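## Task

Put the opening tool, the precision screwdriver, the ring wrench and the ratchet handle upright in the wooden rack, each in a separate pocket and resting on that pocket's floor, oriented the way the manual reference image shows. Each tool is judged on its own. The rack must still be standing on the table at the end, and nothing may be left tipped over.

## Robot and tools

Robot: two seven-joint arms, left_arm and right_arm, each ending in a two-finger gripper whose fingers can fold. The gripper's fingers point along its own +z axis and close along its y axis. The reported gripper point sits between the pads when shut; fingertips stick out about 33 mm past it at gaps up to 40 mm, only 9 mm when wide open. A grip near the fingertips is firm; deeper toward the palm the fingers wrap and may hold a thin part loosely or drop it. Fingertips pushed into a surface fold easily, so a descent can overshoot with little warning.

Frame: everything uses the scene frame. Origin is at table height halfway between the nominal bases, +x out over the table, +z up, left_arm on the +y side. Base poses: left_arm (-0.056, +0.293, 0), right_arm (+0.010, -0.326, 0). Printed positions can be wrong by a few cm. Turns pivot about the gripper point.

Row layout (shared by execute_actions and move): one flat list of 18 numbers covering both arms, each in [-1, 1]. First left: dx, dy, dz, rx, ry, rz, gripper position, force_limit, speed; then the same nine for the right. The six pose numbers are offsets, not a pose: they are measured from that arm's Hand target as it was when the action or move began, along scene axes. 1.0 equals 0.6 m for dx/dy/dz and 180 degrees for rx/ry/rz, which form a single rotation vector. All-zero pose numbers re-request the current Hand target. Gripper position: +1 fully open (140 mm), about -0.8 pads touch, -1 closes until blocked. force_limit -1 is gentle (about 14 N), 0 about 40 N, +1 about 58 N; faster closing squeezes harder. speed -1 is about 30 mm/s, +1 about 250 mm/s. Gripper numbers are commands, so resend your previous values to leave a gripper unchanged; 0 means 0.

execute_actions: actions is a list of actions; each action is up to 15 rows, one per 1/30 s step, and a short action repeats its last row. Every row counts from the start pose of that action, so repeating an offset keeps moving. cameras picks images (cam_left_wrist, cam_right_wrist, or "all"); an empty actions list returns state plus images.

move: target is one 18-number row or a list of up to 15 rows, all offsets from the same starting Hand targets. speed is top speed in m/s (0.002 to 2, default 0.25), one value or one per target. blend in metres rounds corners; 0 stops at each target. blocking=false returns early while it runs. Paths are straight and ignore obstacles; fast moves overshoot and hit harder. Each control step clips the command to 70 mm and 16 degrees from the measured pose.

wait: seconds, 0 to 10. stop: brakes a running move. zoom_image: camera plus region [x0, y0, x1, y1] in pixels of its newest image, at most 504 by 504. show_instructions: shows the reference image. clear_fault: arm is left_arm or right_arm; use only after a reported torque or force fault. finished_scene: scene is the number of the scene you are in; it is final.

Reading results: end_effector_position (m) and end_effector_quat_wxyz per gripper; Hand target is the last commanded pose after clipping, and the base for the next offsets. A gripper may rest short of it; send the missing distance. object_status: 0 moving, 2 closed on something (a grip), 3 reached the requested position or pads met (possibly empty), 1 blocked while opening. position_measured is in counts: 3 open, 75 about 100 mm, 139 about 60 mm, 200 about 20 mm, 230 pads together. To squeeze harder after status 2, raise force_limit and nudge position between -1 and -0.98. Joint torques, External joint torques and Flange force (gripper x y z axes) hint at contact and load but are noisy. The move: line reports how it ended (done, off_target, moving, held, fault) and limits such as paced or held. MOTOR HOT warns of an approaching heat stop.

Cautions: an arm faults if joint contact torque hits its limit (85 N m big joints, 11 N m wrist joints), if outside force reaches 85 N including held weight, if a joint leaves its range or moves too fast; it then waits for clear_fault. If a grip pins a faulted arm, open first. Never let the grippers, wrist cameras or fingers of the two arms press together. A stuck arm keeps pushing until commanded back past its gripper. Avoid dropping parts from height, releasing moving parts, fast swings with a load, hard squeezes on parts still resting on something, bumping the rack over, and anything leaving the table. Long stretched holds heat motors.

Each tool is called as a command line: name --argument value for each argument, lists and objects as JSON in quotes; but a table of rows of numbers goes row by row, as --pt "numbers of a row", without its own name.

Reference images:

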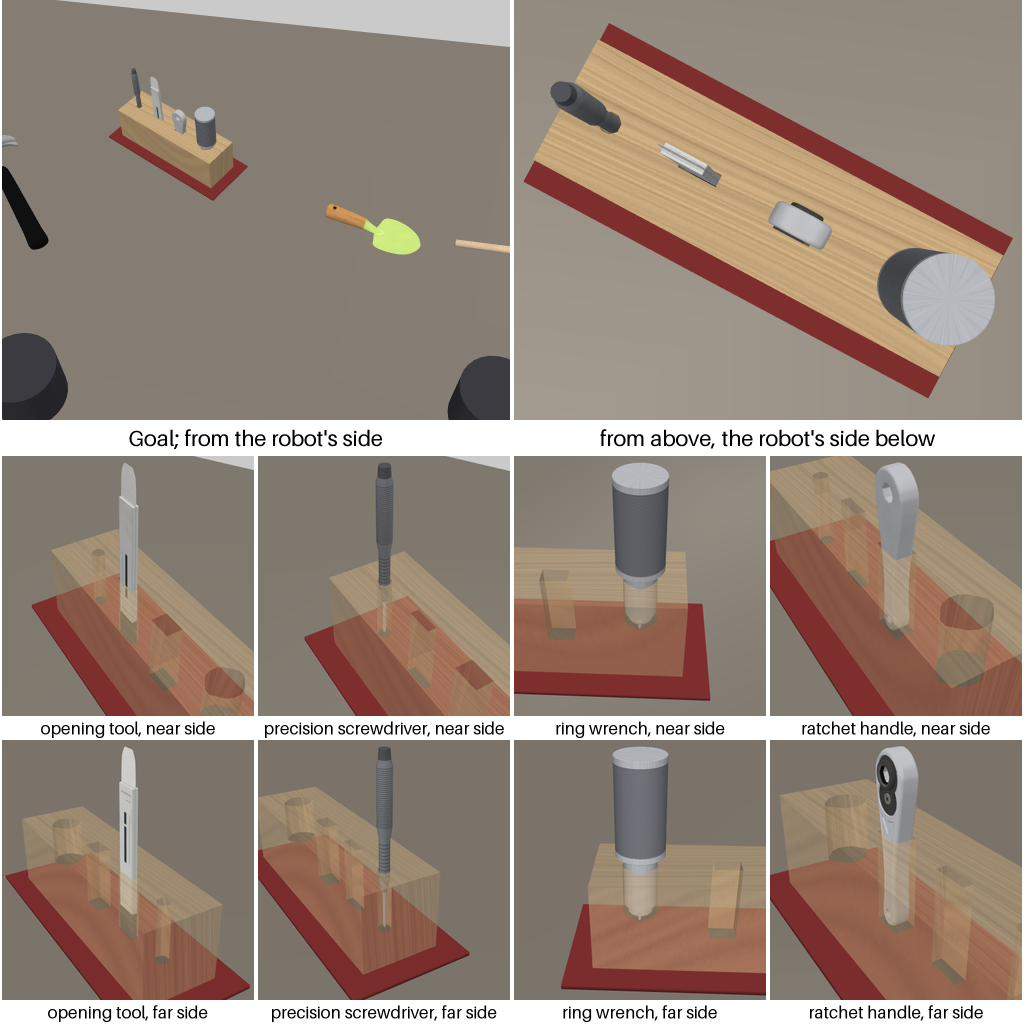

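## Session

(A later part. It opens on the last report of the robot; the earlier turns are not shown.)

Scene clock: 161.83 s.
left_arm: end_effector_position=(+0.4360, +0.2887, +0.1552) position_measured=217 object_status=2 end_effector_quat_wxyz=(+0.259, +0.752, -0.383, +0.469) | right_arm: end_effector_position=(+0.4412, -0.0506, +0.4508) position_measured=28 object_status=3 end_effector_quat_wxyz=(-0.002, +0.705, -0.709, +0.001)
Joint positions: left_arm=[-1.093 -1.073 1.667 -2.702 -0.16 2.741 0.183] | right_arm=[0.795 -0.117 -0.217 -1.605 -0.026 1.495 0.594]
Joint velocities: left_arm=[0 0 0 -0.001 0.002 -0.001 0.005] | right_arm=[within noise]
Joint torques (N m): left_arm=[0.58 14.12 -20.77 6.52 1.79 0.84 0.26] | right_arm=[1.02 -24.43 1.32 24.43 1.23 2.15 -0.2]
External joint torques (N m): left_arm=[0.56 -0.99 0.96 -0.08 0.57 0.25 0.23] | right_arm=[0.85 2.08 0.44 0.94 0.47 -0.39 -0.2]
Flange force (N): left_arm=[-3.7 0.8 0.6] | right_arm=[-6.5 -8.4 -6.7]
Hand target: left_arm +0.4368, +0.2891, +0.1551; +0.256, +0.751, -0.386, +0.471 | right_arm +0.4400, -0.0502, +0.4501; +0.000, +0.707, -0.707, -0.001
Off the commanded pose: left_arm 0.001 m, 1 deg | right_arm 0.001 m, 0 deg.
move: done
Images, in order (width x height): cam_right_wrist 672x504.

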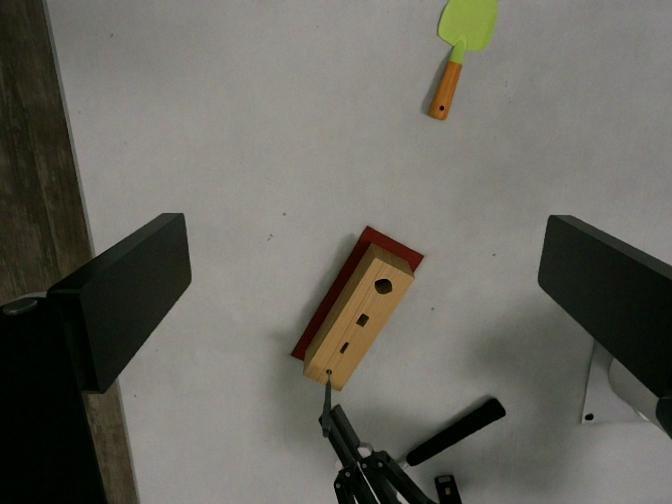

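move --target '[0,0,-0.025,0,0,0,-1,-0.2,-1,0,0,0,0,0,0,0.8,1,1]' --speed 0.03 --cameras '["cam_right_wrist"]'

zoom_image --camera "cam_right_wrist" --region '[300, 350, 350, 400]'

Scene clock: 167.50 s.
left_arm: end_effector_position=(+0.4360, +0.2887, +0.1402) position_measured=217 object_status=2 end_effector_quat_wxyz=(+0.259, +0.752, -0.383, +0.469) | right_arm: end_effector_position=(+0.4412, -0.0506, +0.4508) position_measured=28 object_status=3 end_effector_quat_wxyz=(-0.002, +0.705, -0.709, +0.001)
Joint positions: left_arm=[-1.121 -1.086 1.714 -2.697 -0.147 2.759 0.208] | right_arm=[0.795 -0.117 -0.217 -1.605 -0.026 1.495 0.594]
Joint velocities: left_arm=[0 -0.001 -0.001 -0.001 0 0.002 0.005] | right_arm=[within noise]
Joint torques (N m): left_arm=[0.57 14.81 -20.89 5.59 1.86 0.71 0.38] | right_arm=[1.09 -24.47 1.34 24.46 1.22 2.16 -0.22]
External joint torques (N m): left_arm=[0.57 -1.04 0.98 -0.1 0.61 0.18 0.35] | right_arm=[0.97 1.99 0.51 1.02 0.47 -0.38 -0.22]
Flange force (N): left_arm=[-4.1 0.9 0.6] | right_arm=[-6.6 -8.3 -6.9]
Hand target: left_arm +0.4368, +0.2891, +0.1401; +0.256, +0.751, -0.386, +0.471 | right_arm +0.4400, -0.0502, +0.4501; +0.000, +0.707, -0.707, -0.001
Off the commanded pose: left_arm 0.001 m, 1 deg | right_arm 0.001 m, 0 deg.
move: done
Images, in order (width x height): cam_right_wrist 672x504.

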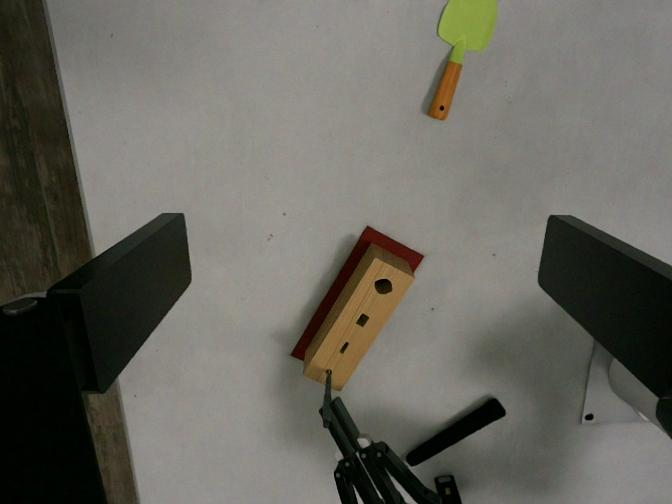

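Scaled by 10.080 from the camera's 672x504 image, which has a finer 960x720 frame.

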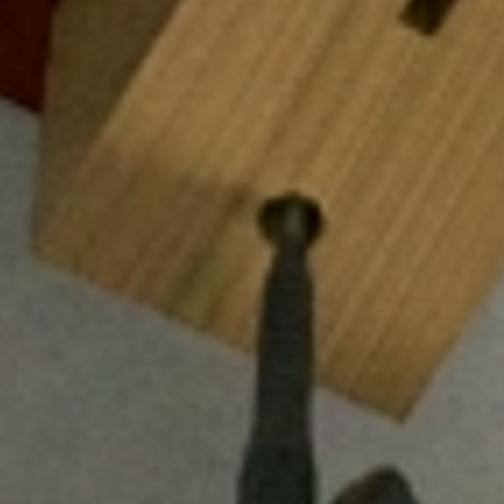

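move --pt "0 0 -0.025 0 0 0 -1 -0.2 -1 0 0 0 0 0 0 0.8 1 1" --pt "0 0 -0.038 0 0 0 -1 -0.2 -1 0 0 0 0 0 0 0.8 1 1" --speed 0.03 --cameras '["cam_right_wrist"]'

zoom_image --camera "cam_right_wrist" --region '[300, 350, 350, 400]'

Scene clock: 171.17 s.
left_arm: end_effector_position=(+0.4360, +0.2887, +0.1175) position_measured=217 object_status=2 end_effector_quat_wxyz=(+0.259, +0.752, -0.383, +0.469) | right_arm: end_effector_position=(+0.4412, -0.0506, +0.4508) position_measured=28 object_status=3 end_effector_quat_wxyz=(-0.002, +0.705, -0.709, +0.001)
Joint positions: left_arm=[-1.163 -1.108 1.785 -2.685 -0.126 2.786 0.243] | right_arm=[0.795 -0.117 -0.217 -1.605 -0.026 1.495 0.594]
Joint velocities: left_arm=[-0.001 -0.001 0.001 -0.001 0 0.002 0.005] | right_arm=[within noise]
Joint torques (N m): left_arm=[0.58 15.94 -21.07 4.14 1.83 0.74 0.34] | right_arm=[1.06 -24.51 1.4 24.43 1.23 2.15 -0.19]
External joint torques (N m): left_arm=[0.47 -0.99 0.93 -0.24 0.56 0.28 0.31] | right_arm=[1 2.11 0.63 0.94 0.48 -0.38 -0.19]
Flange force (N): left_arm=[-3.8 1.4 1.3] | right_arm=[-6.8 -8.2 -6.7]
Hand target: left_arm +0.4368, +0.2891, +0.1173; +0.256, +0.751, -0.386, +0.471 | right_arm +0.4400, -0.0502, +0.4501; +0.000, +0.707, -0.707, -0.001
Off the commanded pose: left_arm 0.001 m, 1 deg | right_arm 0.001 m, 0 deg.
move: done
Images, in order (width x height): cam_right_wrist 672x504.

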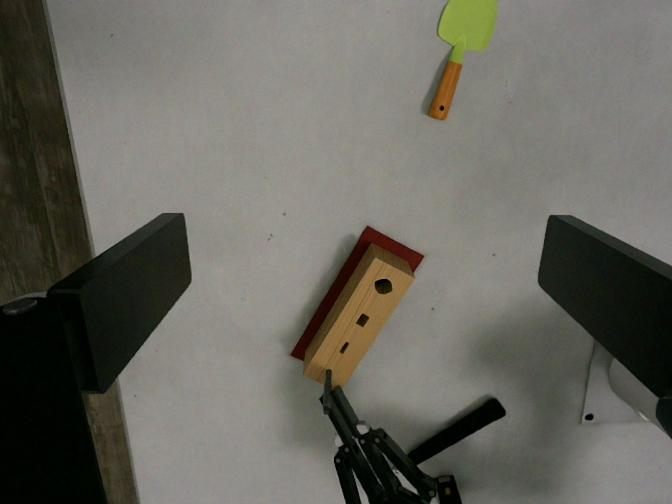

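Scaled by 10.080 from the camera's 672x504 image, which has a finer 960x720 frame.

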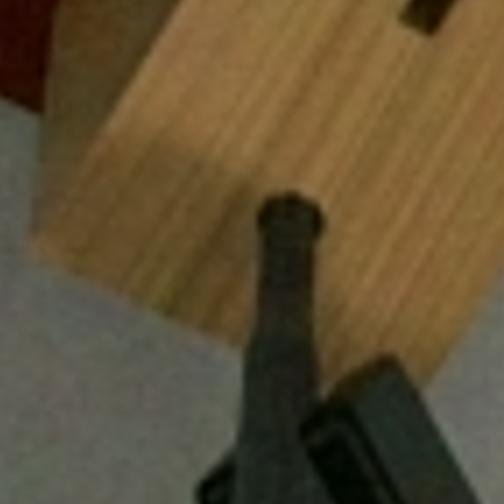

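move --pt "0 0 -0.006 0 0 0 -1 -0.2 -1 0 0 0 0 0 0 0.8 1 1" --pt "0 0 -0.010 0 0 0 -1 -0.2 -1 0 0 0 0 0 0 0.8 1 1" --speed 0.03 --cameras '["cam_right_wrist"]'

zoom_image --camera "cam_right_wrist" --region '[280, 330, 370, 420]'

Scene clock: 193.30 s.
left_arm: end_effector_position=(+0.4369, +0.2881, +0.1140) position_measured=217 object_status=2 end_effector_quat_wxyz=(+0.260, +0.751, -0.383, +0.471) | right_arm: end_effector_position=(+0.4412, -0.0506, +0.4508) position_measured=28 object_status=3 end_effector_quat_wxyz=(-0.002, +0.705, -0.709, +0.001)
Joint positions: left_arm=[-1.172 -1.116 1.798 -2.68 -0.126 2.791 0.254] | right_arm=[0.795 -0.117 -0.217 -1.605 -0.026 1.495 0.594]
Joint velocities: left_arm=[0 -0.001 0 0 -0.001 0.001 0.005] | right_arm=[within noise]
Joint torques (N m): left_arm=[-0.12 17.73 -18.45 3.46 2.09 1.01 0.34] | right_arm=[1.01 -24.51 1.37 24.46 1.24 2.16 -0.23]
External joint torques (N m): left_arm=[-0.23 0.48 3.69 -0.66 0.81 0.56 0.31] | right_arm=[0.92 2.13 0.57 0.93 0.48 -0.38 -0.22]
Flange force (N): left_arm=[-10.4 0.1 6.6] | right_arm=[-6.7 -8.4 -6.7]
Hand target: left_arm +0.4368, +0.2891, +0.1113; +0.256, +0.751, -0.386, +0.471 | right_arm +0.4400, -0.0502, +0.4501; +0.000, +0.707, -0.707, -0.001
Off the commanded pose: left_arm 0.003 m, 1 deg | right_arm 0.001 m, 0 deg.
move: done
Images, in order (width x height): cam_right_wrist 672x504.

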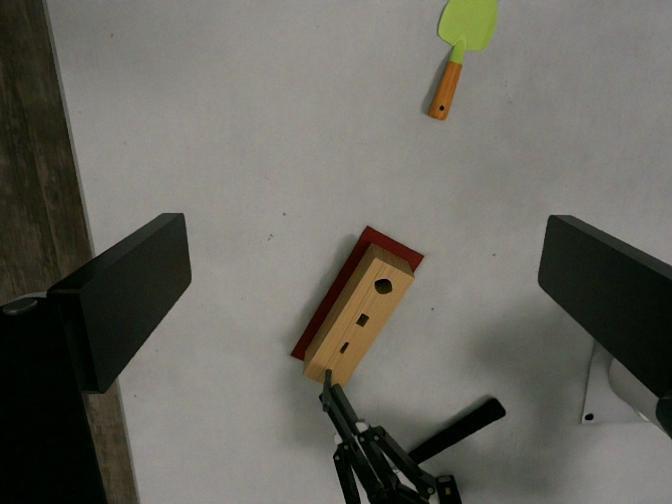

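Scaled by 5.600 from the camera's 672x504 image, which has a finer 960x720 frame.

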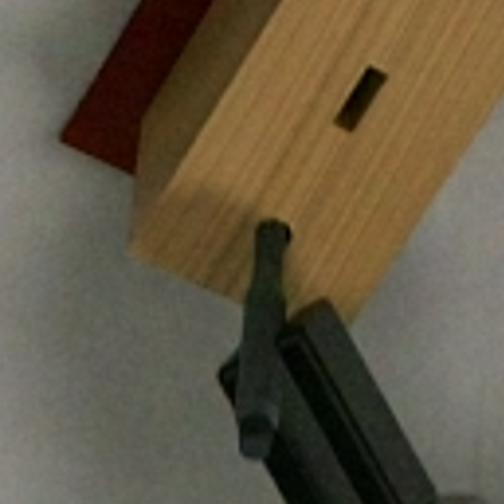

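move --pt "-0.0015 -0.0015 0.006 0 0 0 -1 -0.2 -1 0 0 0 0 0 0 0.8 1 1" --pt "-0.0015 -0.0015 -0.004 0 0 0 -1 -0.2 -1 0 0 0 0 0 0 0.8 1 1" --speed 0.03 --cameras '["cam_right_wrist"]'

zoom_image --camera "cam_right_wrist" --region '[300, 350, 350, 400]'

Scene clock: 198.03 s.
left_arm: end_effector_position=(+0.4371, +0.2877, +0.1137) position_measured=217 object_status=2 end_effector_quat_wxyz=(+0.259, +0.750, -0.384, +0.473) | right_arm: end_effector_position=(+0.4412, -0.0506, +0.4508) position_measured=28 object_status=3 end_effector_quat_wxyz=(-0.002, +0.705, -0.709, +0.001)
Joint positions: left_arm=[-1.173 -1.119 1.8 -2.681 -0.126 2.794 0.259] | right_arm=[0.795 -0.117 -0.217 -1.605 -0.026 1.495 0.594]
Joint velocities: left_arm=[-0.001 -0.002 0 0.001 0 -0.001 0.005] | right_arm=[within noise]
Joint torques (N m): left_arm=[-0.94 19.12 -16.63 2.4 2.15 1.18 0.31] | right_arm=[1.03 -24.52 1.34 24.4 1.23 2.17 -0.22]
External joint torques (N m): left_arm=[-1.11 1.83 5.49 -1.61 0.87 0.74 0.28] | right_arm=[0.91 2.07 0.5 0.89 0.48 -0.37 -0.22]
Flange force (N): left_arm=[-14.1 0.7 10.9] | right_arm=[-6.4 -8.2 -6.4]
Hand target: left_arm +0.4359, +0.2882, +0.1089; +0.256, +0.751, -0.386, +0.471 | right_arm +0.4400, -0.0502, +0.4501; +0.000, +0.707, -0.707, -0.001
Off the commanded pose: left_arm 0.005 m, 0 deg | right_arm 0.001 m, 0 deg.
move: off_target (left_arm)
Images, in order (width x height): cam_right_wrist 672x504.

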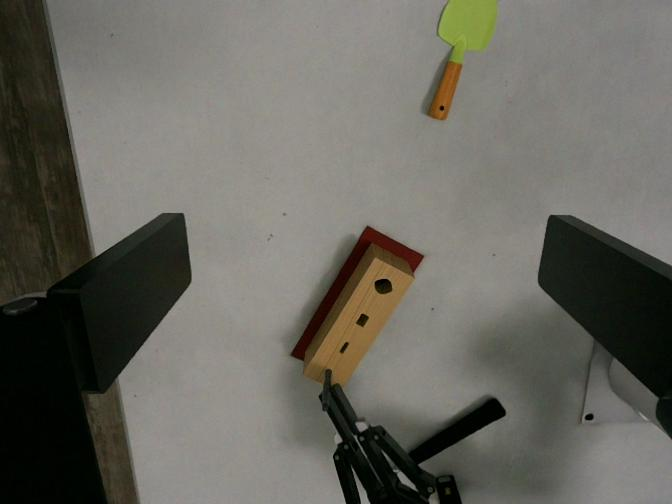

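Scaled by 10.080 from the camera's 672x504 image, which has a finer 960x720 frame.

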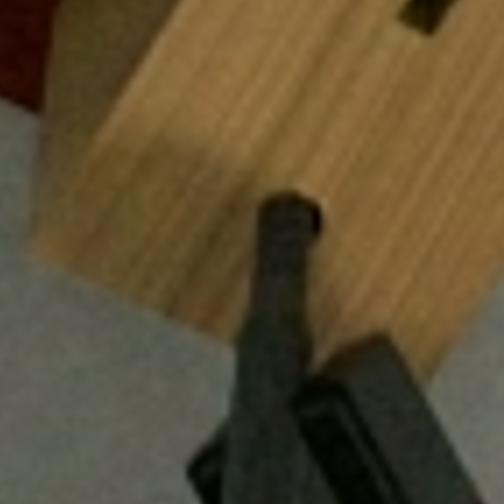

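move --pt "0 0 0.0035 0 0 0 -1 -0.2 -1 0 0 0 0 0 0 0.8 1 1" --pt "0.001 -0.0005 0.004 0 0 0 -0.45 -0.2 -1 0 0 0 0 0 0 0.8 1 1" --pt "-0.087 0.126 0.078 0 0 0 -0.45 -0.2 -1 0 0 0 0 0 0 0.8 1 1" --pt "-0.087 0.126 0.3 0 0 0 -0.4 -0.2 -1 0 0 0 0 0 0 0.8 1 1" --speed '[0.03,0.03,0.09,0.3]' --cameras '["cam_right_wrist"]'

zoom_image --camera "cam_right_wrist" --region '[290, 330, 370, 410]'

Scene clock: 206.77 s.
left_arm: end_effector_position=(+0.3838, +0.3634, +0.2881) position_measured=179 object_status=3 end_effector_quat_wxyz=(+0.254, +0.749, -0.389, +0.471) | right_arm: end_effector_position=(+0.4412, -0.0506, +0.4508) position_measured=28 object_status=3 end_effector_quat_wxyz=(-0.002, +0.705, -0.709, +0.001)
Joint positions: left_arm=[-0.642 -1.017 1.275 -2.626 -0.234 2.29 0.064] | right_arm=[0.795 -0.117 -0.217 -1.605 -0.026 1.495 0.594]
Joint torques (N m): left_arm=[1.25 9.4 -20.23 13.93 -0.19 0.76 -0.22] | right_arm=[1 -24.49 1.32 24.46 1.23 2.15 -0.2]
External joint torques (N m): left_arm=[1.24 -0.42 0.37 -0.02 -0.2 -0.16 -0.25] | right_arm=[0.94 2.21 0.55 0.88 0.48 -0.4 -0.2]
Flange force (N): left_arm=[-0.2 4.3 -3.0] | right_arm=[-6.8 -8.4 -6.6]
Hand target: left_arm +0.3837, +0.3638, +0.2889; +0.256, +0.751, -0.386, +0.471 | right_arm +0.4400, -0.0502, +0.4501; +0.000, +0.707, -0.707, -0.001
Off the commanded pose: left_arm 0.001 m, 0 deg | right_arm 0.001 m, 0 deg.
move: done
Images, in order (width x height): cam_right_wrist 672x504.

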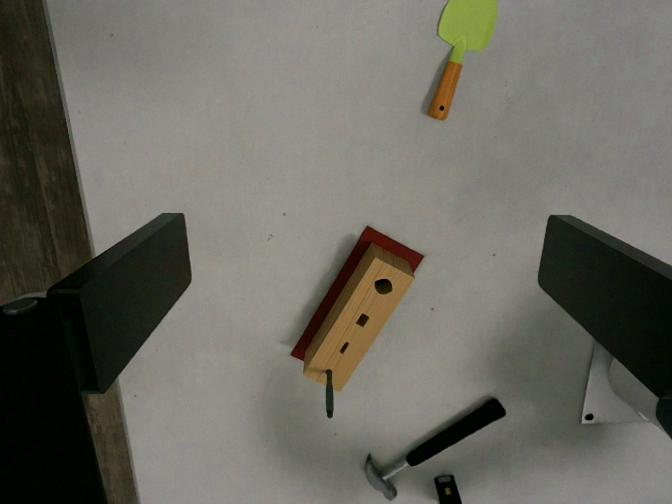

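Scaled by 6.300 from the camera's 672x504 image, which has a finer 960x720 frame.

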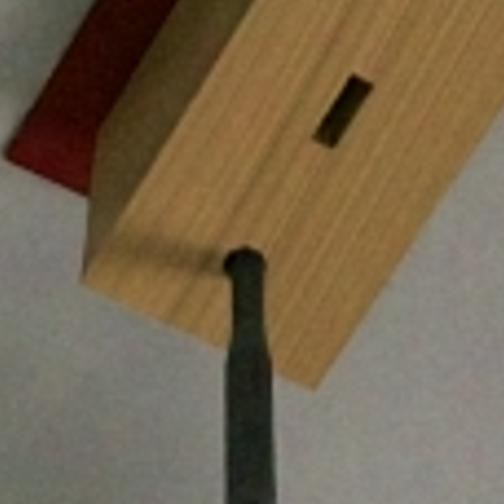

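move --target '[0.027,0.16,0.268,-0.131,0.444,0.694,-0.4,-0.2,-1,0.0217,-0.6164,-0.4668,0,0,0.0333,-0.2,-0.2,0]' --speed 0.5 --cameras '["all"]'

Scene clock: 230.77 s.
left_arm: end_effector_position=(+0.3993, +0.4615, +0.4495) position_measured=179 object_status=3 end_effector_quat_wxyz=(-0.001, +0.709, +0.705, +0.000) | right_arm: end_effector_position=(+0.4513, -0.4197, +0.1690) position_measured=154 object_status=3 end_effector_quat_wxyz=(+0.002, +0.741, -0.672, -0.003)
Joint positions: left_arm=[1.611 -0.459 -0.996 -1.675 -0.382 1.425 -2.464] | right_arm=[0.694 -0.344 -0.888 -2.441 -0.325 2.185 -0.058]
Joint velocities: left_arm=[-0.001 0 0.002 -0.001 -0.001 -0.001 -0.005] | right_arm=[within noise]
Joint torques (N m): left_arm=[1.5 -0.84 11.67 21.56 0.47 2.4 -0.17] | right_arm=[1.19 -10.47 7.94 23.1 0.34 2.66 -0.22]
External joint torques (N m): left_arm=[1.37 -1.14 -0.24 0.25 -0.5 -0.2 -0.17] | right_arm=[1.08 0.19 0.64 0.82 -0.27 0.1 -0.22]
Flange force (N): left_arm=[-0.4 1.4 -0.8] | right_arm=[-0.1 -4.1 -0.7]
Hand target: left_arm +0.3999, +0.4598, +0.4497; +0.000, +0.707, +0.707, +0.000 | right_arm +0.4530, -0.4201, +0.1700; +0.000, +0.743, -0.669, -0.001
Off the commanded pose: left_arm 0.002 m, 0 deg | right_arm 0.002 m, 1 deg.
move: done; limits=paced

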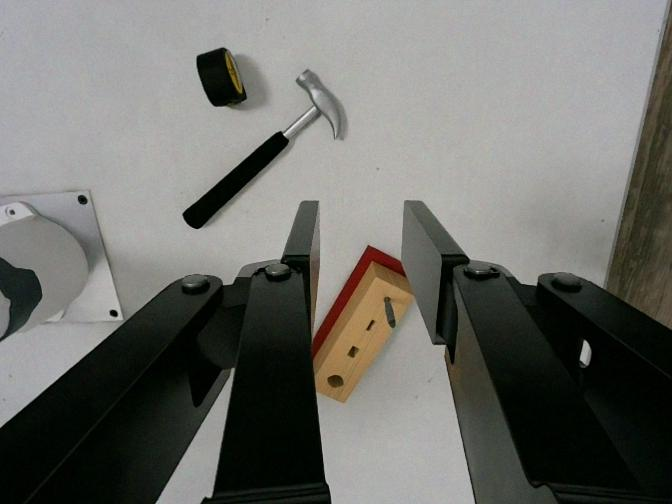

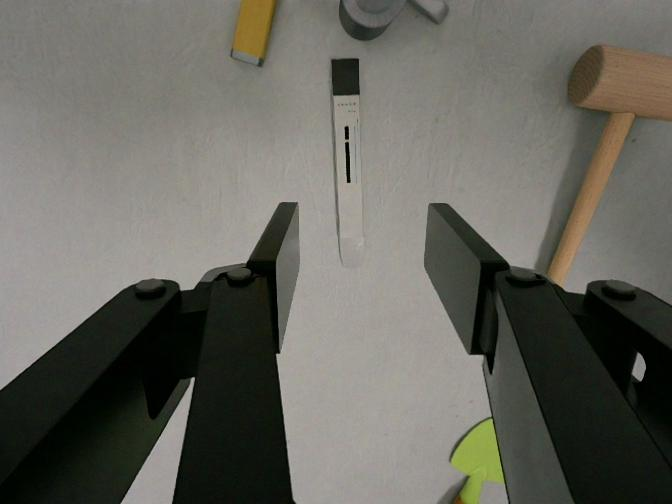

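move --pt "0 0 0 0 0 0 0.8 1 1 0.0043 0 -0.2225 0 0 0.014 -0.2 -0.2 0" --pt "0 0 0 0 0 0 0.8 1 1 0.0043 0 -0.2225 0 0 0.014 -1 -0.2 -1" --speed 0.2 --cameras '[]'

wait --seconds 0.7 --cameras '["cam_right_wrist"]'

Scene clock: 238.80 s.
left_arm: end_effector_position=(+0.3993, +0.4615, +0.4495) position_measured=28 object_status=3 end_effector_quat_wxyz=(-0.001, +0.708, +0.706, +0.000) | right_arm: end_effector_position=(+0.4567, -0.4202, +0.0370) position_measured=205 object_status=0 end_effector_quat_wxyz=(+0.000, +0.756, -0.654, +0.001)
Joint positions: left_arm=[1.611 -0.459 -0.996 -1.675 -0.382 1.425 -2.467] | right_arm=[0.75 0.105 -0.947 -2.543 0.166 2.601 -0.472]
Joint torques (N m): left_arm=[1.1 -0.33 12.07 21.48 0.81 2.45 -0.21] | right_arm=[0.18 -16.95 -1.08 18.9 0.6 2.28 -0.19]
External joint torques (N m): left_arm=[1.01 -0.57 0.14 0.05 -0.15 -0.17 -0.21] | right_arm=[0.03 1.65 1.09 0.12 0.21 -0.35 -0.19]
Flange force (N): left_arm=[0.0 0.5 -0.6] | right_arm=[0.0 0.0 0.0]
Hand target: left_arm +0.3999, +0.4598, +0.4497; +0.000, +0.707, +0.707, +0.000 | right_arm +0.4556, -0.4201, +0.0365; +0.000, +0.758, -0.653, -0.001
Off the commanded pose: left_arm 0.002 m, 0 deg | right_arm 0.001 m, 0 deg.
move: done
No camera images: "cameras" was empty.

Scene clock: 239.50 s.
left_arm: end_effector_position=(+0.3993, +0.4615, +0.4495) position_measured=28 object_status=3 end_effector_quat_wxyz=(-0.001, +0.708, +0.706, +0.000) | right_arm: end_effector_position=(+0.4567, -0.4202, +0.0370) position_measured=205 object_status=2 end_effector_quat_wxyz=(+0.000, +0.756, -0.654, +0.001)
Joint positions: left_arm=[1.611 -0.459 -0.996 -1.675 -0.382 1.425 -2.467] | right_arm=[0.75 0.105 -0.947 -2.543 0.166 2.601 -0.472]
Joint torques (N m): left_arm=[1.06 -0.32 12.03 21.47 0.81 2.46 -0.2] | right_arm=[0.31 -17 -1.16 18.89 0.61 2.28 -0.21]
External joint torques (N m): left_arm=[1.01 -0.61 0.17 0.09 -0.13 -0.15 -0.2] | right_arm=[0.21 1.68 1.08 0.02 0.21 -0.37 -0.21]
Flange force (N): left_arm=[0.0 0.4 -0.7] | right_arm=[0.0 0.0 0.0]
Hand target: left_arm +0.3999, +0.4598, +0.4497; +0.000, +0.707, +0.707, +0.000 | right_arm +0.4556, -0.4201, +0.0365; +0.000, +0.758, -0.653, -0.001
Tool commands: left_gripper/position=+0.8 left_gripper/force_limit=+1.0 left_gripper/speed=+1.0 right_gripper/position=-1.0 right_gripper/force_limit=-0.2 right_gripper/speed=-1.0
Off the commanded pose: left_arm 0.002 m, 0 deg | right_arm 0.001 m, 0 deg.
wait: 0.70 s; at rest by 0.17 s
Images, in order (width x height): cam_right_wrist 672x504.

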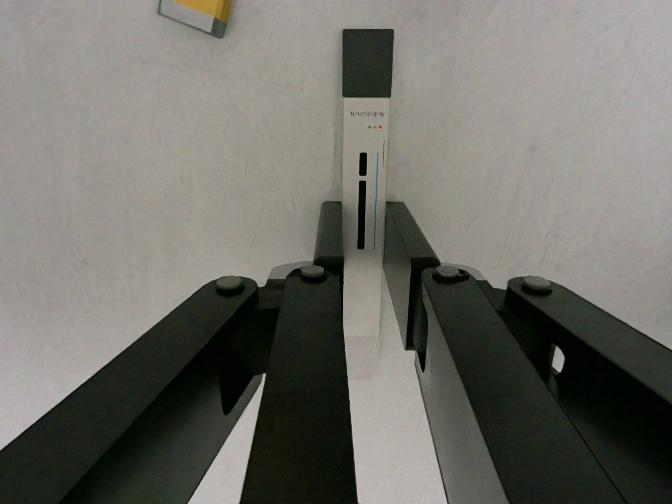

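show_instructions

zoom_image --camera "cam_right_wrist" --region '[280, 20, 460, 400]'

Reference images for this scene: manual.

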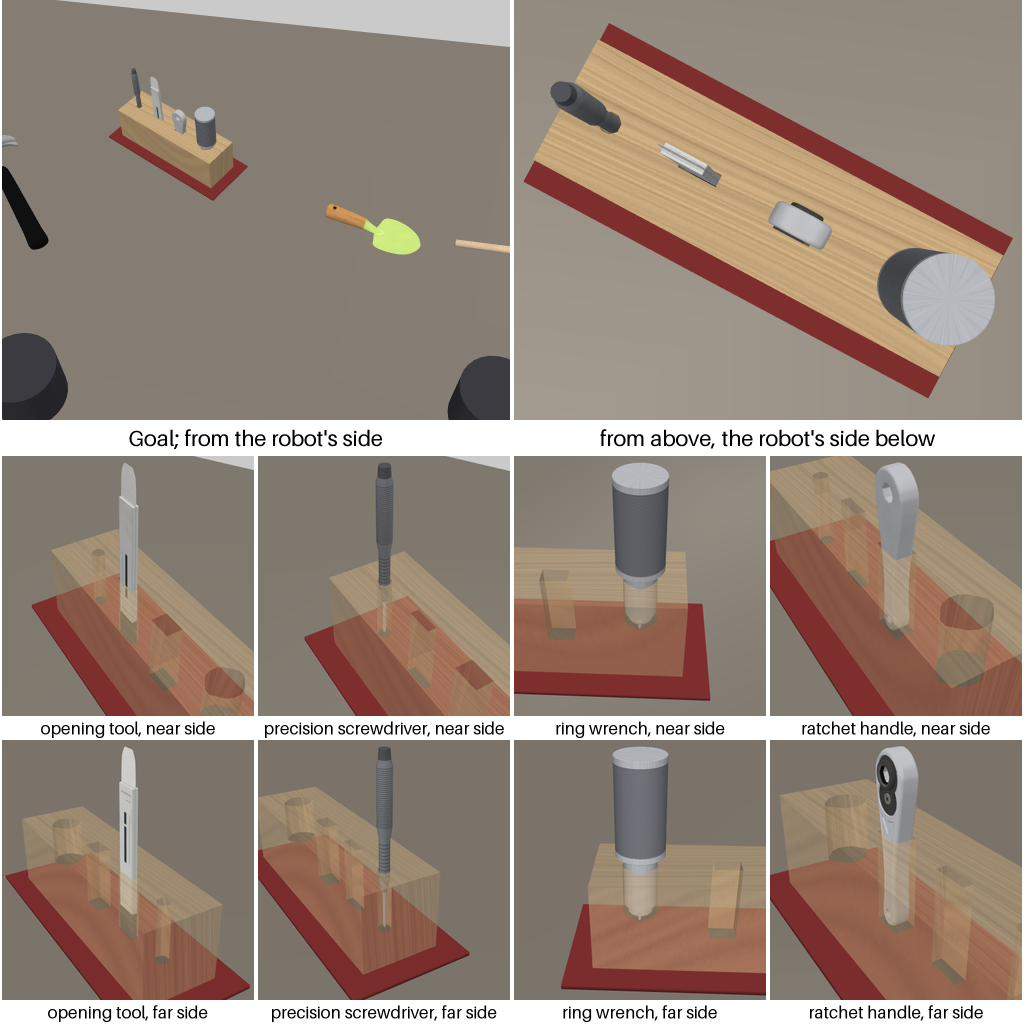

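Scaled by 1.326 from the camera's 672x504 image, which has a finer 960x720 frame.

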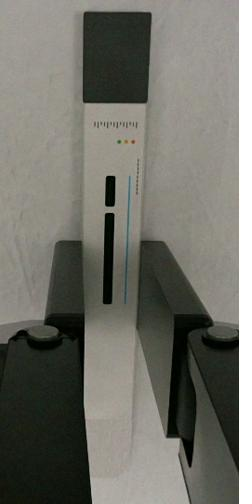

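move --pt "0 0 0 0 0 0 0.8 1 1 0 0 0.15 0 0 0 -1 -0.2 -1" --pt "0 0 0 0 0 0 0.8 1 1 0 0.2 0.5 0.5 0 0 -1 -0.2 -1" --speed '[0.12,0.35]' --blend 0.03 --cameras '["cam_left_wrist"]'

Scene clock: 263.43 s.
left_arm: end_effector_position=(+0.3993, +0.4615, +0.4495) position_measured=28 object_status=3 end_effector_quat_wxyz=(-0.001, +0.708, +0.706, +0.000) | right_arm: end_effector_position=(+0.4561, -0.3011, +0.3350) position_measured=205 object_status=2 end_effector_quat_wxyz=(+0.534, -0.536, +0.463, +0.461)
Joint positions: left_arm=[1.611 -0.459 -0.996 -1.675 -0.382 1.425 -2.467] | right_arm=[1.244 -0.995 -1.7 -2.191 0.496 1.731 -0.568]
Joint torques (N m): left_arm=[1.08 -0.28 12.05 21.47 0.81 2.45 -0.21] | right_arm=[1.09 19.56 28.16 10.48 2.3 -1.03 -0.07]
External joint torques (N m): left_arm=[0.86 -0.73 0.02 0.16 -0.16 -0.16 -0.21] | right_arm=[0.97 -1.83 2.65 -0.57 0.41 0.04 -0.03]
Flange force (N): left_arm=[-0.3 0.5 -0.7] | right_arm=[-3.4 -0.3 3.8]
Hand target: left_arm +0.3999, +0.4598, +0.4497; +0.000, +0.707, +0.707, +0.000 | right_arm +0.4556, -0.3001, +0.3365; +0.536, -0.536, +0.461, +0.462
Off the commanded pose: left_arm 0.002 m, 0 deg | right_arm 0.002 m, 0 deg.
move: done
Images, in order (width x height): cam_left_wrist 672x504.

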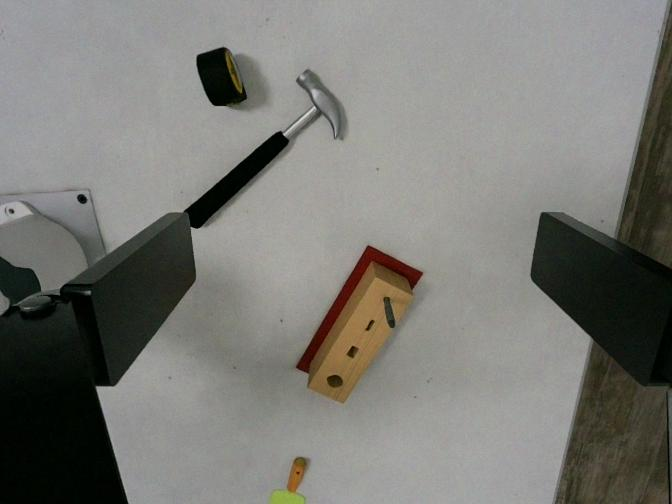

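move --target '[0,0,0,-0.16,0,0,0.8,1,1,0,0.05,-0.1,0,0,0,-1,-0.2,-1]' --speed 0.5 --cameras '["cam_left_wrist"]'

Scene clock: 268.20 s.
left_arm: end_effector_position=(+0.4009, +0.4589, +0.4501) position_measured=28 object_status=3 end_effector_quat_wxyz=(+0.178, +0.687, +0.683, -0.175) | right_arm: end_effector_position=(+0.4553, -0.2703, +0.2775) position_measured=205 object_status=2 end_effector_quat_wxyz=(+0.534, -0.534, +0.462, +0.465)
Joint positions: left_arm=[1.646 0.082 -1.136 -1.479 -0.366 1.254 -2.639] | right_arm=[1.319 -1.046 -1.794 -2.253 0.453 1.835 -0.645]
Joint velocities: left_arm=[-0.002 0.001 -0.001 0 0.001 0 -0.007] | right_arm=[within noise]
Joint torques (N m): left_arm=[0.65 -16.3 -1.58 23.26 0.11 1.48 -0.41] | right_arm=[0.86 20.53 27.44 7.99 1.17 -0.98 -0.26]
External joint torques (N m): left_arm=[0.69 -0.2 0.75 0.2 0.62 -0.21 -0.39] | right_arm=[0.76 -1.71 1.84 -0.69 -0.3 0.3 -0.22]
Flange force (N): left_arm=[0.0 0.0 0.0] | right_arm=[-1.0 -0.4 3.4]
Hand target: left_arm +0.3999, +0.4598, +0.4497; +0.176, +0.685, +0.685, -0.176 | right_arm +0.4556, -0.2701, +0.2765; +0.536, -0.536, +0.461, +0.462
Off the commanded pose: left_arm 0.001 m, 0 deg | right_arm 0.001 m, 0 deg.
move: done
Images, in order (width x height): cam_left_wrist 672x504.

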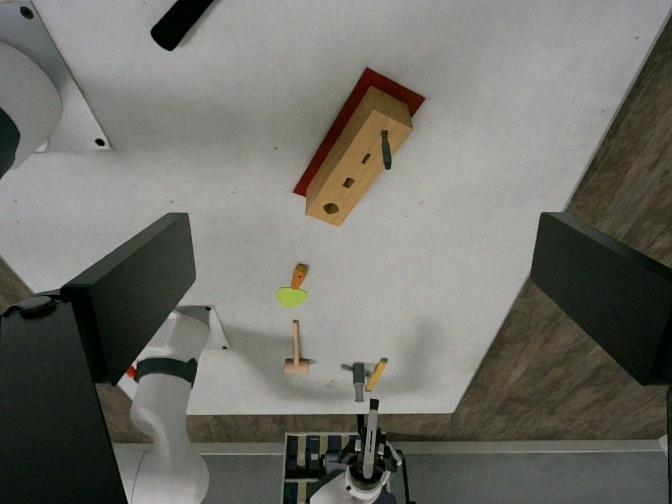

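zoom_image --camera "cam_left_wrist" --region '[335, 390, 415, 490]'

Scaled by 5.040 from the camera's 672x504 image, which has a finer 960x720 frame.

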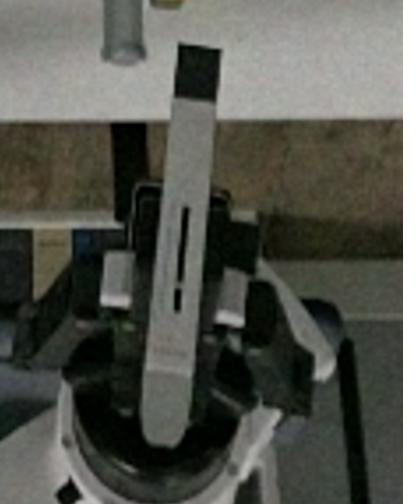

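move --pt "0 0 0 0.16 0 0 0.8 1 1 -0.059 0.0335 -0.1 -0.414 0.338 -0.338 -1 -0.2 -1" --pt "0 0 0 0.16 0 0 0.8 1 1 -0.059 0.0335 -0.37 -0.414 0.338 -0.338 -1 -0.2 -1" --pt "0 0 0 0.16 0 0 0.8 1 1 -0.059 0.0335 -0.3985 -0.414 0.338 -0.338 -1 -0.2 -1" --pt "0 0 0 0.16 0 0 0.8 1 1 -0.059 0.0335 -0.3985 -0.414 0.338 -0.338 -0.3 -0.2 -1" --pt "0 0 0 0.16 0 0 0.8 1 1 -0.059 0.0335 -0.2 -0.414 0.338 -0.338 -0.2 -0.2 0" --speed '[0.4,0.2,0.04,0.1,0.2]' --blend '[0.02,0.01,0,0,0]' --cameras '["cam_right_wrist"]'

Scene clock: 286.33 s.
left_arm: end_effector_position=(+0.4006, +0.4584, +0.4497) position_measured=28 object_status=3 end_effector_quat_wxyz=(+0.002, +0.706, +0.708, -0.001) | right_arm: end_effector_position=(+0.4214, -0.2497, +0.1566) position_measured=154 object_status=3 end_effector_quat_wxyz=(+0.001, -0.169, +0.986, +0.000)
Joint positions: left_arm=[1.578 -0.436 -0.984 -1.674 -0.368 1.429 -2.494] | right_arm=[-0.414 -0.364 0.583 -2.57 0.255 2.247 1.218]
Joint torques (N m): left_arm=[1.09 -2.08 11.78 20.96 1.39 2.81 0.3] | right_arm=[1.14 -12.8 -5.41 22.41 0.51 2.08 -0.28]
External joint torques (N m): left_arm=[0.87 -1.28 0.37 -0.61 0.44 0.21 0.3] | right_arm=[1.03 1.35 -0.1 -0.26 -0.11 -0.42 -0.28]
Flange force (N): left_arm=[-1.3 -5.6 3.8] | right_arm=[-2.1 -0.4 1.1]
Hand target: left_arm +0.3999, +0.4598, +0.4497; +0.000, +0.707, +0.707, +0.000 | right_arm +0.4202, -0.2500, +0.1565; -0.001, -0.173, +0.985, +0.000
Off the commanded pose: left_arm 0.002 m, 0 deg | right_arm 0.001 m, 0 deg.
move: done; blend cut to 0.0085 m at target 2; limits=paced
Images, in order (width x height): cam_right_wrist 672x504.

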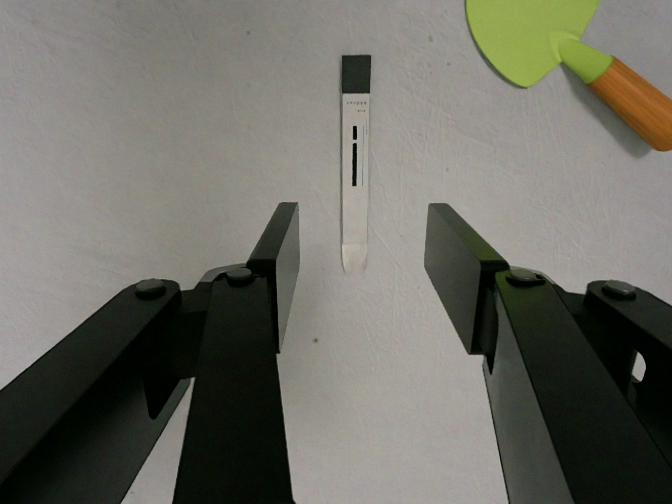

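move --pt "0 0 0 0 0 0 0.8 1 1 0.02 0.01 0 0.102 0.037 0.488 -0.2 -0.2 0" --pt "0 0 0 0 0 0 0.8 1 1 0.043 0.0188 -0.05 0.204 0.074 0.976 -0.2 -0.2 0" --pt "0 0 0 0 0 0 0.8 1 1 0.043 0.0188 -0.2 0.204 0.074 0.976 -0.2 -0.2 0" --pt "0 0 0 0 0 0 0.8 1 1 0.043 0.0188 -0.2 0.204 0.074 0.976 -1 -0.2 -1" --speed '[0.6,0.6,0.12,0.1]' --blend '[0.01,0,0,0]' --cameras '[]'

wait --seconds 0.6 --cameras '["all"]'

Scene clock: 302.83 s.
left_arm: end_effector_position=(+0.4006, +0.4584, +0.4497) position_measured=28 object_status=3 end_effector_quat_wxyz=(+0.002, +0.706, +0.708, -0.001) | right_arm: end_effector_position=(+0.4445, -0.2389, +0.0367) position_measured=206 object_status=0 end_effector_quat_wxyz=(+0.036, +0.961, +0.171, -0.215)
Joint positions: left_arm=[1.578 -0.436 -0.984 -1.674 -0.368 1.429 -2.494] | right_arm=[-0.256 0.397 0.493 -2.079 -0.241 1.975 -1.52]
Joint torques (N m): left_arm=[1.07 -2.16 11.75 20.93 1.41 2.82 0.24] | right_arm=[1.53 -32.9 6.75 19.84 0.61 1.84 0.09]
External joint torques (N m): left_arm=[0.96 -1.23 0.44 -0.74 0.47 0.21 0.24] | right_arm=[1.47 2.97 0.67 0.56 -0.01 0.55 0.1]
Flange force (N): left_arm=[-1.3 -5.7 4.1] | right_arm=[12.4 -1.4 2.1]
Hand target: left_arm +0.3999, +0.4598, +0.4497; +0.000, +0.707, +0.707, +0.000 | right_arm +0.4460, -0.2387, +0.0365; +0.037, +0.962, +0.168, -0.213
Off the commanded pose: left_arm 0.002 m, 0 deg | right_arm 0.002 m, 0 deg.
move: done; limits=paced
No camera images: "cameras" was empty.

Scene clock: 303.43 s.
left_arm: end_effector_position=(+0.4006, +0.4584, +0.4497) position_measured=28 object_status=3 end_effector_quat_wxyz=(+0.002, +0.706, +0.708, -0.001) | right_arm: end_effector_position=(+0.4445, -0.2389, +0.0367) position_measured=206 object_status=2 end_effector_quat_wxyz=(+0.036, +0.961, +0.171, -0.215)
Joint positions: left_arm=[1.578 -0.436 -0.984 -1.674 -0.368 1.429 -2.494] | right_arm=[-0.256 0.397 0.493 -2.079 -0.241 1.975 -1.52]
Joint torques (N m): left_arm=[1.09 -2.11 11.79 20.93 1.4 2.81 0.31] | right_arm=[1.58 -32.91 6.74 19.84 0.59 1.82 0.15]
External joint torques (N m): left_arm=[0.99 -1.16 0.52 -0.68 0.46 0.21 0.31] | right_arm=[1.49 2.9 0.64 0.58 -0.02 0.53 0.16]
Flange force (N): left_arm=[-1.1 -5.8 3.9] | right_arm=[12.4 -1.4 2.0]
Hand target: left_arm +0.3999, +0.4598, +0.4497; +0.000, +0.707, +0.707, +0.000 | right_arm +0.4460, -0.2387, +0.0365; +0.037, +0.962, +0.168, -0.213
Tool commands: left_gripper/position=+0.8 left_gripper/force_limit=+1.0 left_gripper/speed=+1.0 right_gripper/position=-1.0 right_gripper/force_limit=-0.2 right_gripper/speed=-1.0
Off the commanded pose: left_arm 0.002 m, 0 deg | right_arm 0.002 m, 0 deg.
wait: 0.60 s; at rest by 0.17 s

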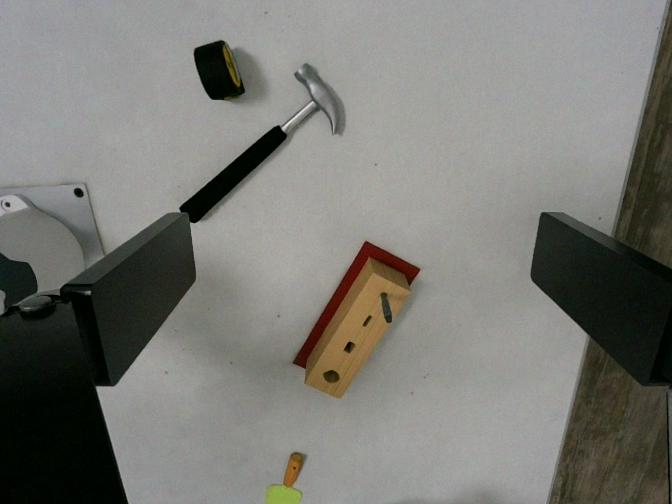

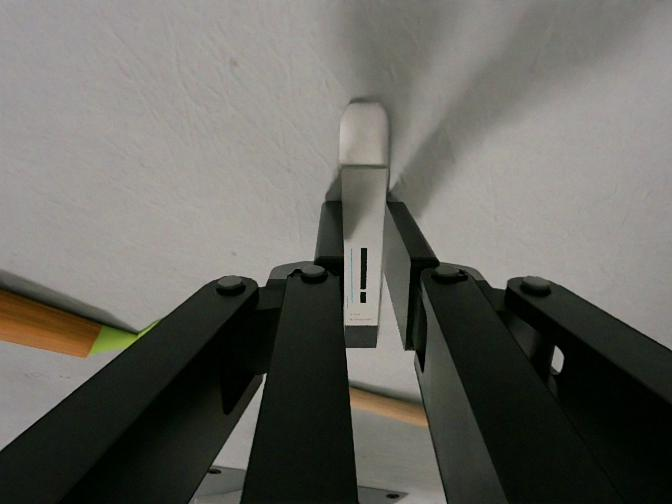

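move --pt "0 0.12 0.05 0 0 0 0.8 1 1 0 0 0.25 0 0 0 -1 -0.2 -1" --pt "0.033 0.233 0.083 0 0 0 0.8 1 1 -0.06 0.4 0.45 -0.0321 -0.5101 -0.2033 -1 -0.2 -1" --speed '[0.15,0.35]' --blend 0.03 --cameras '["cam_left_wrist"]'

Scene clock: 328.07 s.
left_arm: end_effector_position=(+0.4204, +0.5990, +0.4995) position_measured=28 object_status=3 end_effector_quat_wxyz=(+0.001, +0.709, +0.705, +0.000) | right_arm: end_effector_position=(+0.4101, +0.0018, +0.3068) position_measured=206 object_status=2 end_effector_quat_wxyz=(+0.128, +0.821, -0.192, +0.522)
Joint positions: left_arm=[1.393 0.319 -1.182 -1.114 0.308 1.254 -2.743] | right_arm=[-0.448 -1.506 1.408 -2.398 0.47 2.249 -0.491]
Joint velocities: left_arm=[within noise] | right_arm=[0.001 0 0 0 -0.001 -0.002 0.004]
Joint torques (N m): left_arm=[0.65 -27.63 -6.66 20.34 1.12 2.35 -0.23] | right_arm=[0.26 18.66 -29.75 3.93 0.65 1.87 0.23]
External joint torques (N m): left_arm=[0.58 -1.14 0.93 0.35 0.21 -0.23 -0.23] | right_arm=[0.3 -1.36 -0.8 0.08 0.46 -0.34 0.2]
Flange force (N): left_arm=[0.0 0.0 0.0] | right_arm=[-0.4 1.3 -2.6]
Hand target: left_arm +0.4197, +0.5996, +0.4995; +0.000, +0.707, +0.707, +0.000 | right_arm +0.4100, +0.0013, +0.3065; +0.126, +0.820, -0.197, +0.522
Off the commanded pose: left_arm 0.001 m, 0 deg | right_arm 0.001 m, 1 deg.
move: done
Images, in order (width x height): cam_left_wrist 672x504.

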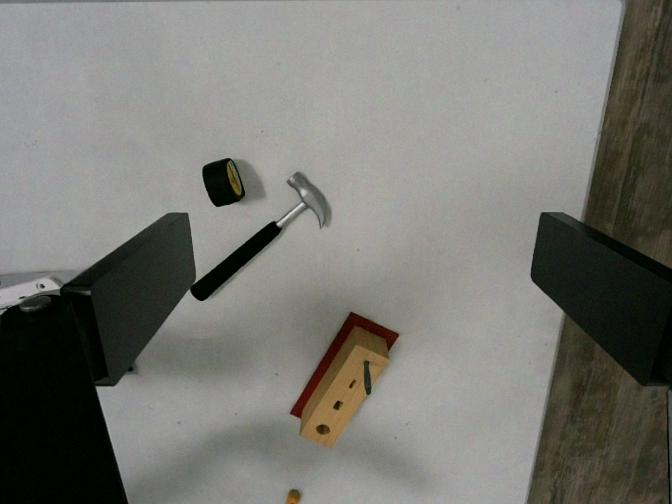

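move --pt "0 0 0 0 0 0 0.8 1 1 0.0047 0.3 -0.1 0 0 0 -1 -0.2 -1" --pt "0 0 0 0 0 0 0.8 1 1 0.0047 0.388 -0.2025 0 0 0 -1 -0.2 -1" --speed 0.2 --blend 0.03 --cameras '["cam_left_wrist"]'

zoom_image --camera "cam_left_wrist" --region '[320, 350, 400, 430]'

Scene clock: 332.23 s.
left_arm: end_effector_position=(+0.4203, +0.5993, +0.4994) position_measured=28 object_status=3 end_effector_quat_wxyz=(+0.001, +0.709, +0.705, +0.000) | right_arm: end_effector_position=(+0.4130, +0.0990, +0.2787) position_measured=206 object_status=2 end_effector_quat_wxyz=(+0.129, +0.823, -0.172, +0.526)
Joint positions: left_arm=[1.393 0.319 -1.181 -1.114 0.308 1.254 -2.743] | right_arm=[-0.598 -1.527 1.483 -2.107 0.479 2.155 -0.414]
Joint torques (N m): left_arm=[0.65 -27.63 -6.74 20.12 1 2.41 -0.17] | right_arm=[1.79 26.07 -33.5 0.74 -0.12 1.94 -0.07]
External joint torques (N m): left_arm=[0.58 -1.07 0.84 0.12 0.08 -0.16 -0.17] | right_arm=[1.62 -0.58 -1.32 -1.24 0.05 -0.06 -0.1]
Flange force (N): left_arm=[0.0 0.0 0.0] | right_arm=[-0.1 9.3 -2.0]
Hand target: left_arm +0.4197, +0.5996, +0.4995; +0.000, +0.707, +0.707, +0.000 | right_arm +0.4128, +0.0997, +0.2794; +0.128, +0.824, -0.170, +0.526 (not the last commanded pose)
Off the commanded pose: left_arm 0.001 m, 0 deg | right_arm 0.164 m, 3 deg.
move: held (right_arm; a check stopped the path); path passed 0 of 2 targets; limits=held
pose unreachable (right arm): on one or more control steps of this call, first in action 0 (counted from 0), this arm could not follow its commanded pose, so it was not sent that pose on those steps. It may still have moved: this result reports where it is.
cause: moving toward the commanded pose would bring a part of the arm too close to another arm (a part of this arm just beyond joint 5 (forearm roll) and a part of the left arm just beyond its joint 1 (waist), along the way the arms are being sent, or toward where that arm still pushes).
Images, in order (width x height): cam_left_wrist 672x504.

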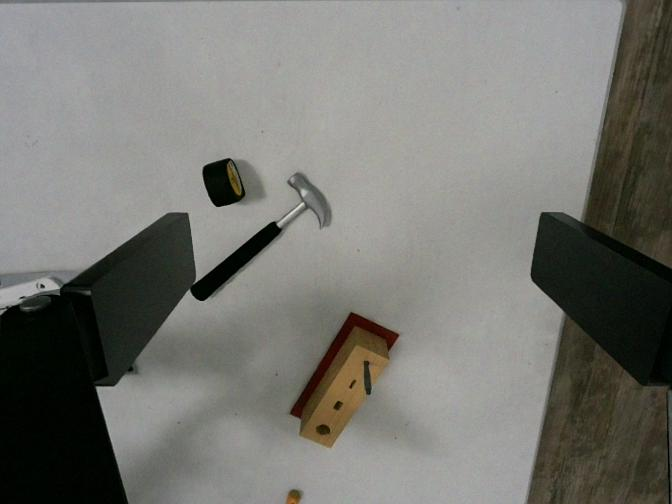

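Scaled by 6.300 from the camera's 672x504 image, which has a finer 960x720 frame.

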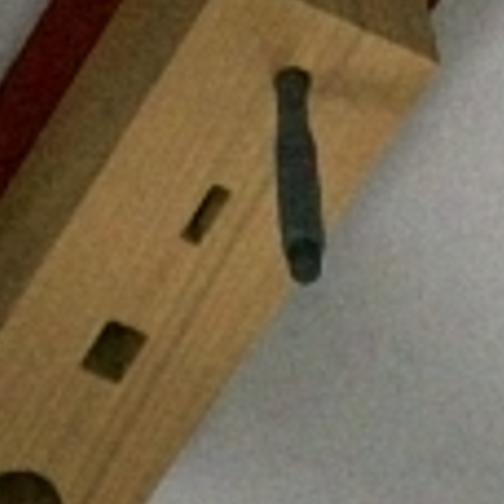

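move --target '[0.0275,-0.854,-0.033,0,0,-0.65,-0.3,-0.2,0,0,0,0,0,0,0,-1,-0.2,-1]' --speed 0.4 --cameras '["all"]'

Scene clock: 353.50 s.
left_arm: end_effector_position=(+0.4336, +0.0903, +0.4799) position_measured=167 object_status=3 end_effector_quat_wxyz=(-0.001, +0.983, -0.181, +0.018) | right_arm: end_effector_position=(+0.4129, +0.0990, +0.2787) position_measured=206 object_status=2 end_effector_quat_wxyz=(+0.129, +0.823, -0.172, +0.526)
Joint positions: left_arm=[1.15 0.299 -1.873 -1.455 0.307 1.404 -1.815] | right_arm=[-0.597 -1.527 1.483 -2.107 0.479 2.155 -0.414]
Joint torques (N m): left_arm=[0.85 -5.56 -8.94 21.07 1.01 2.7 -0.21] | right_arm=[1.32 26.08 -33.46 0.76 -0.12 1.93 -0.08]
External joint torques (N m): left_arm=[0.72 -0.7 -0.13 -0.7 0.07 -0.04 -0.21] | right_arm=[1.33 -0.58 -1.29 -1.14 0.05 -0.06 -0.11]
Flange force (N): left_arm=[0.0 0.0 0.0] | right_arm=[0.1 8.2 -1.7]
Hand target: left_arm +0.4332, +0.0902, +0.4794; +0.000, +0.984, -0.179, +0.017 (not the last commanded pose) | right_arm +0.4128, +0.0997, +0.2794; +0.128, +0.824, -0.170, +0.526
Off the commanded pose: left_arm 0.004 m, 6 deg | right_arm 0.001 m, 0 deg.
move: held (left_arm; a check stopped the path); limits=held
pose unreachable (left arm): on one or more control steps of this call, first in action 0 (counted from 0), this arm could not follow its commanded pose, so it was not sent that pose on those steps. It may still have moved: this result reports where it is.
cause: moving toward the commanded pose would bring a part of the arm too close to another arm (a part of this arm just beyond joint 1 (waist) and a part of the right arm just beyond its joint 5 (forearm roll), at the place that arm is still heading or pushing toward).

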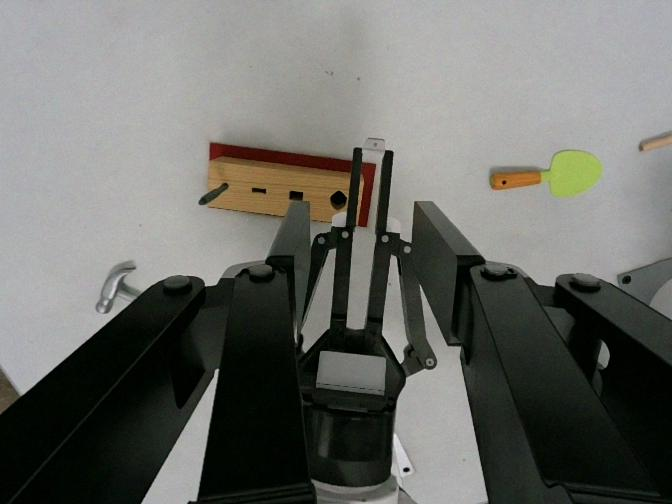

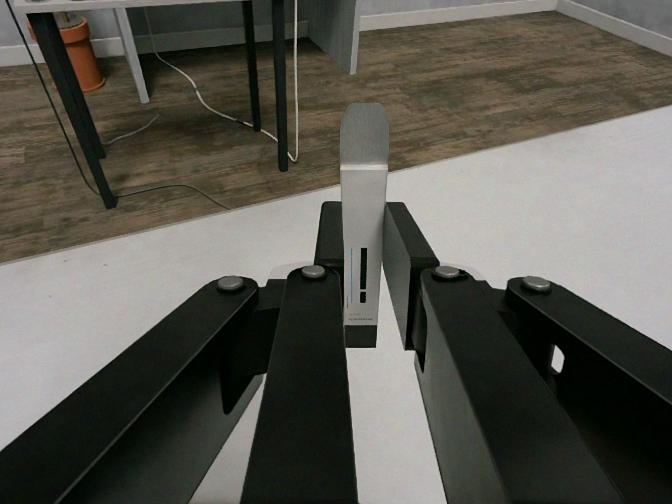

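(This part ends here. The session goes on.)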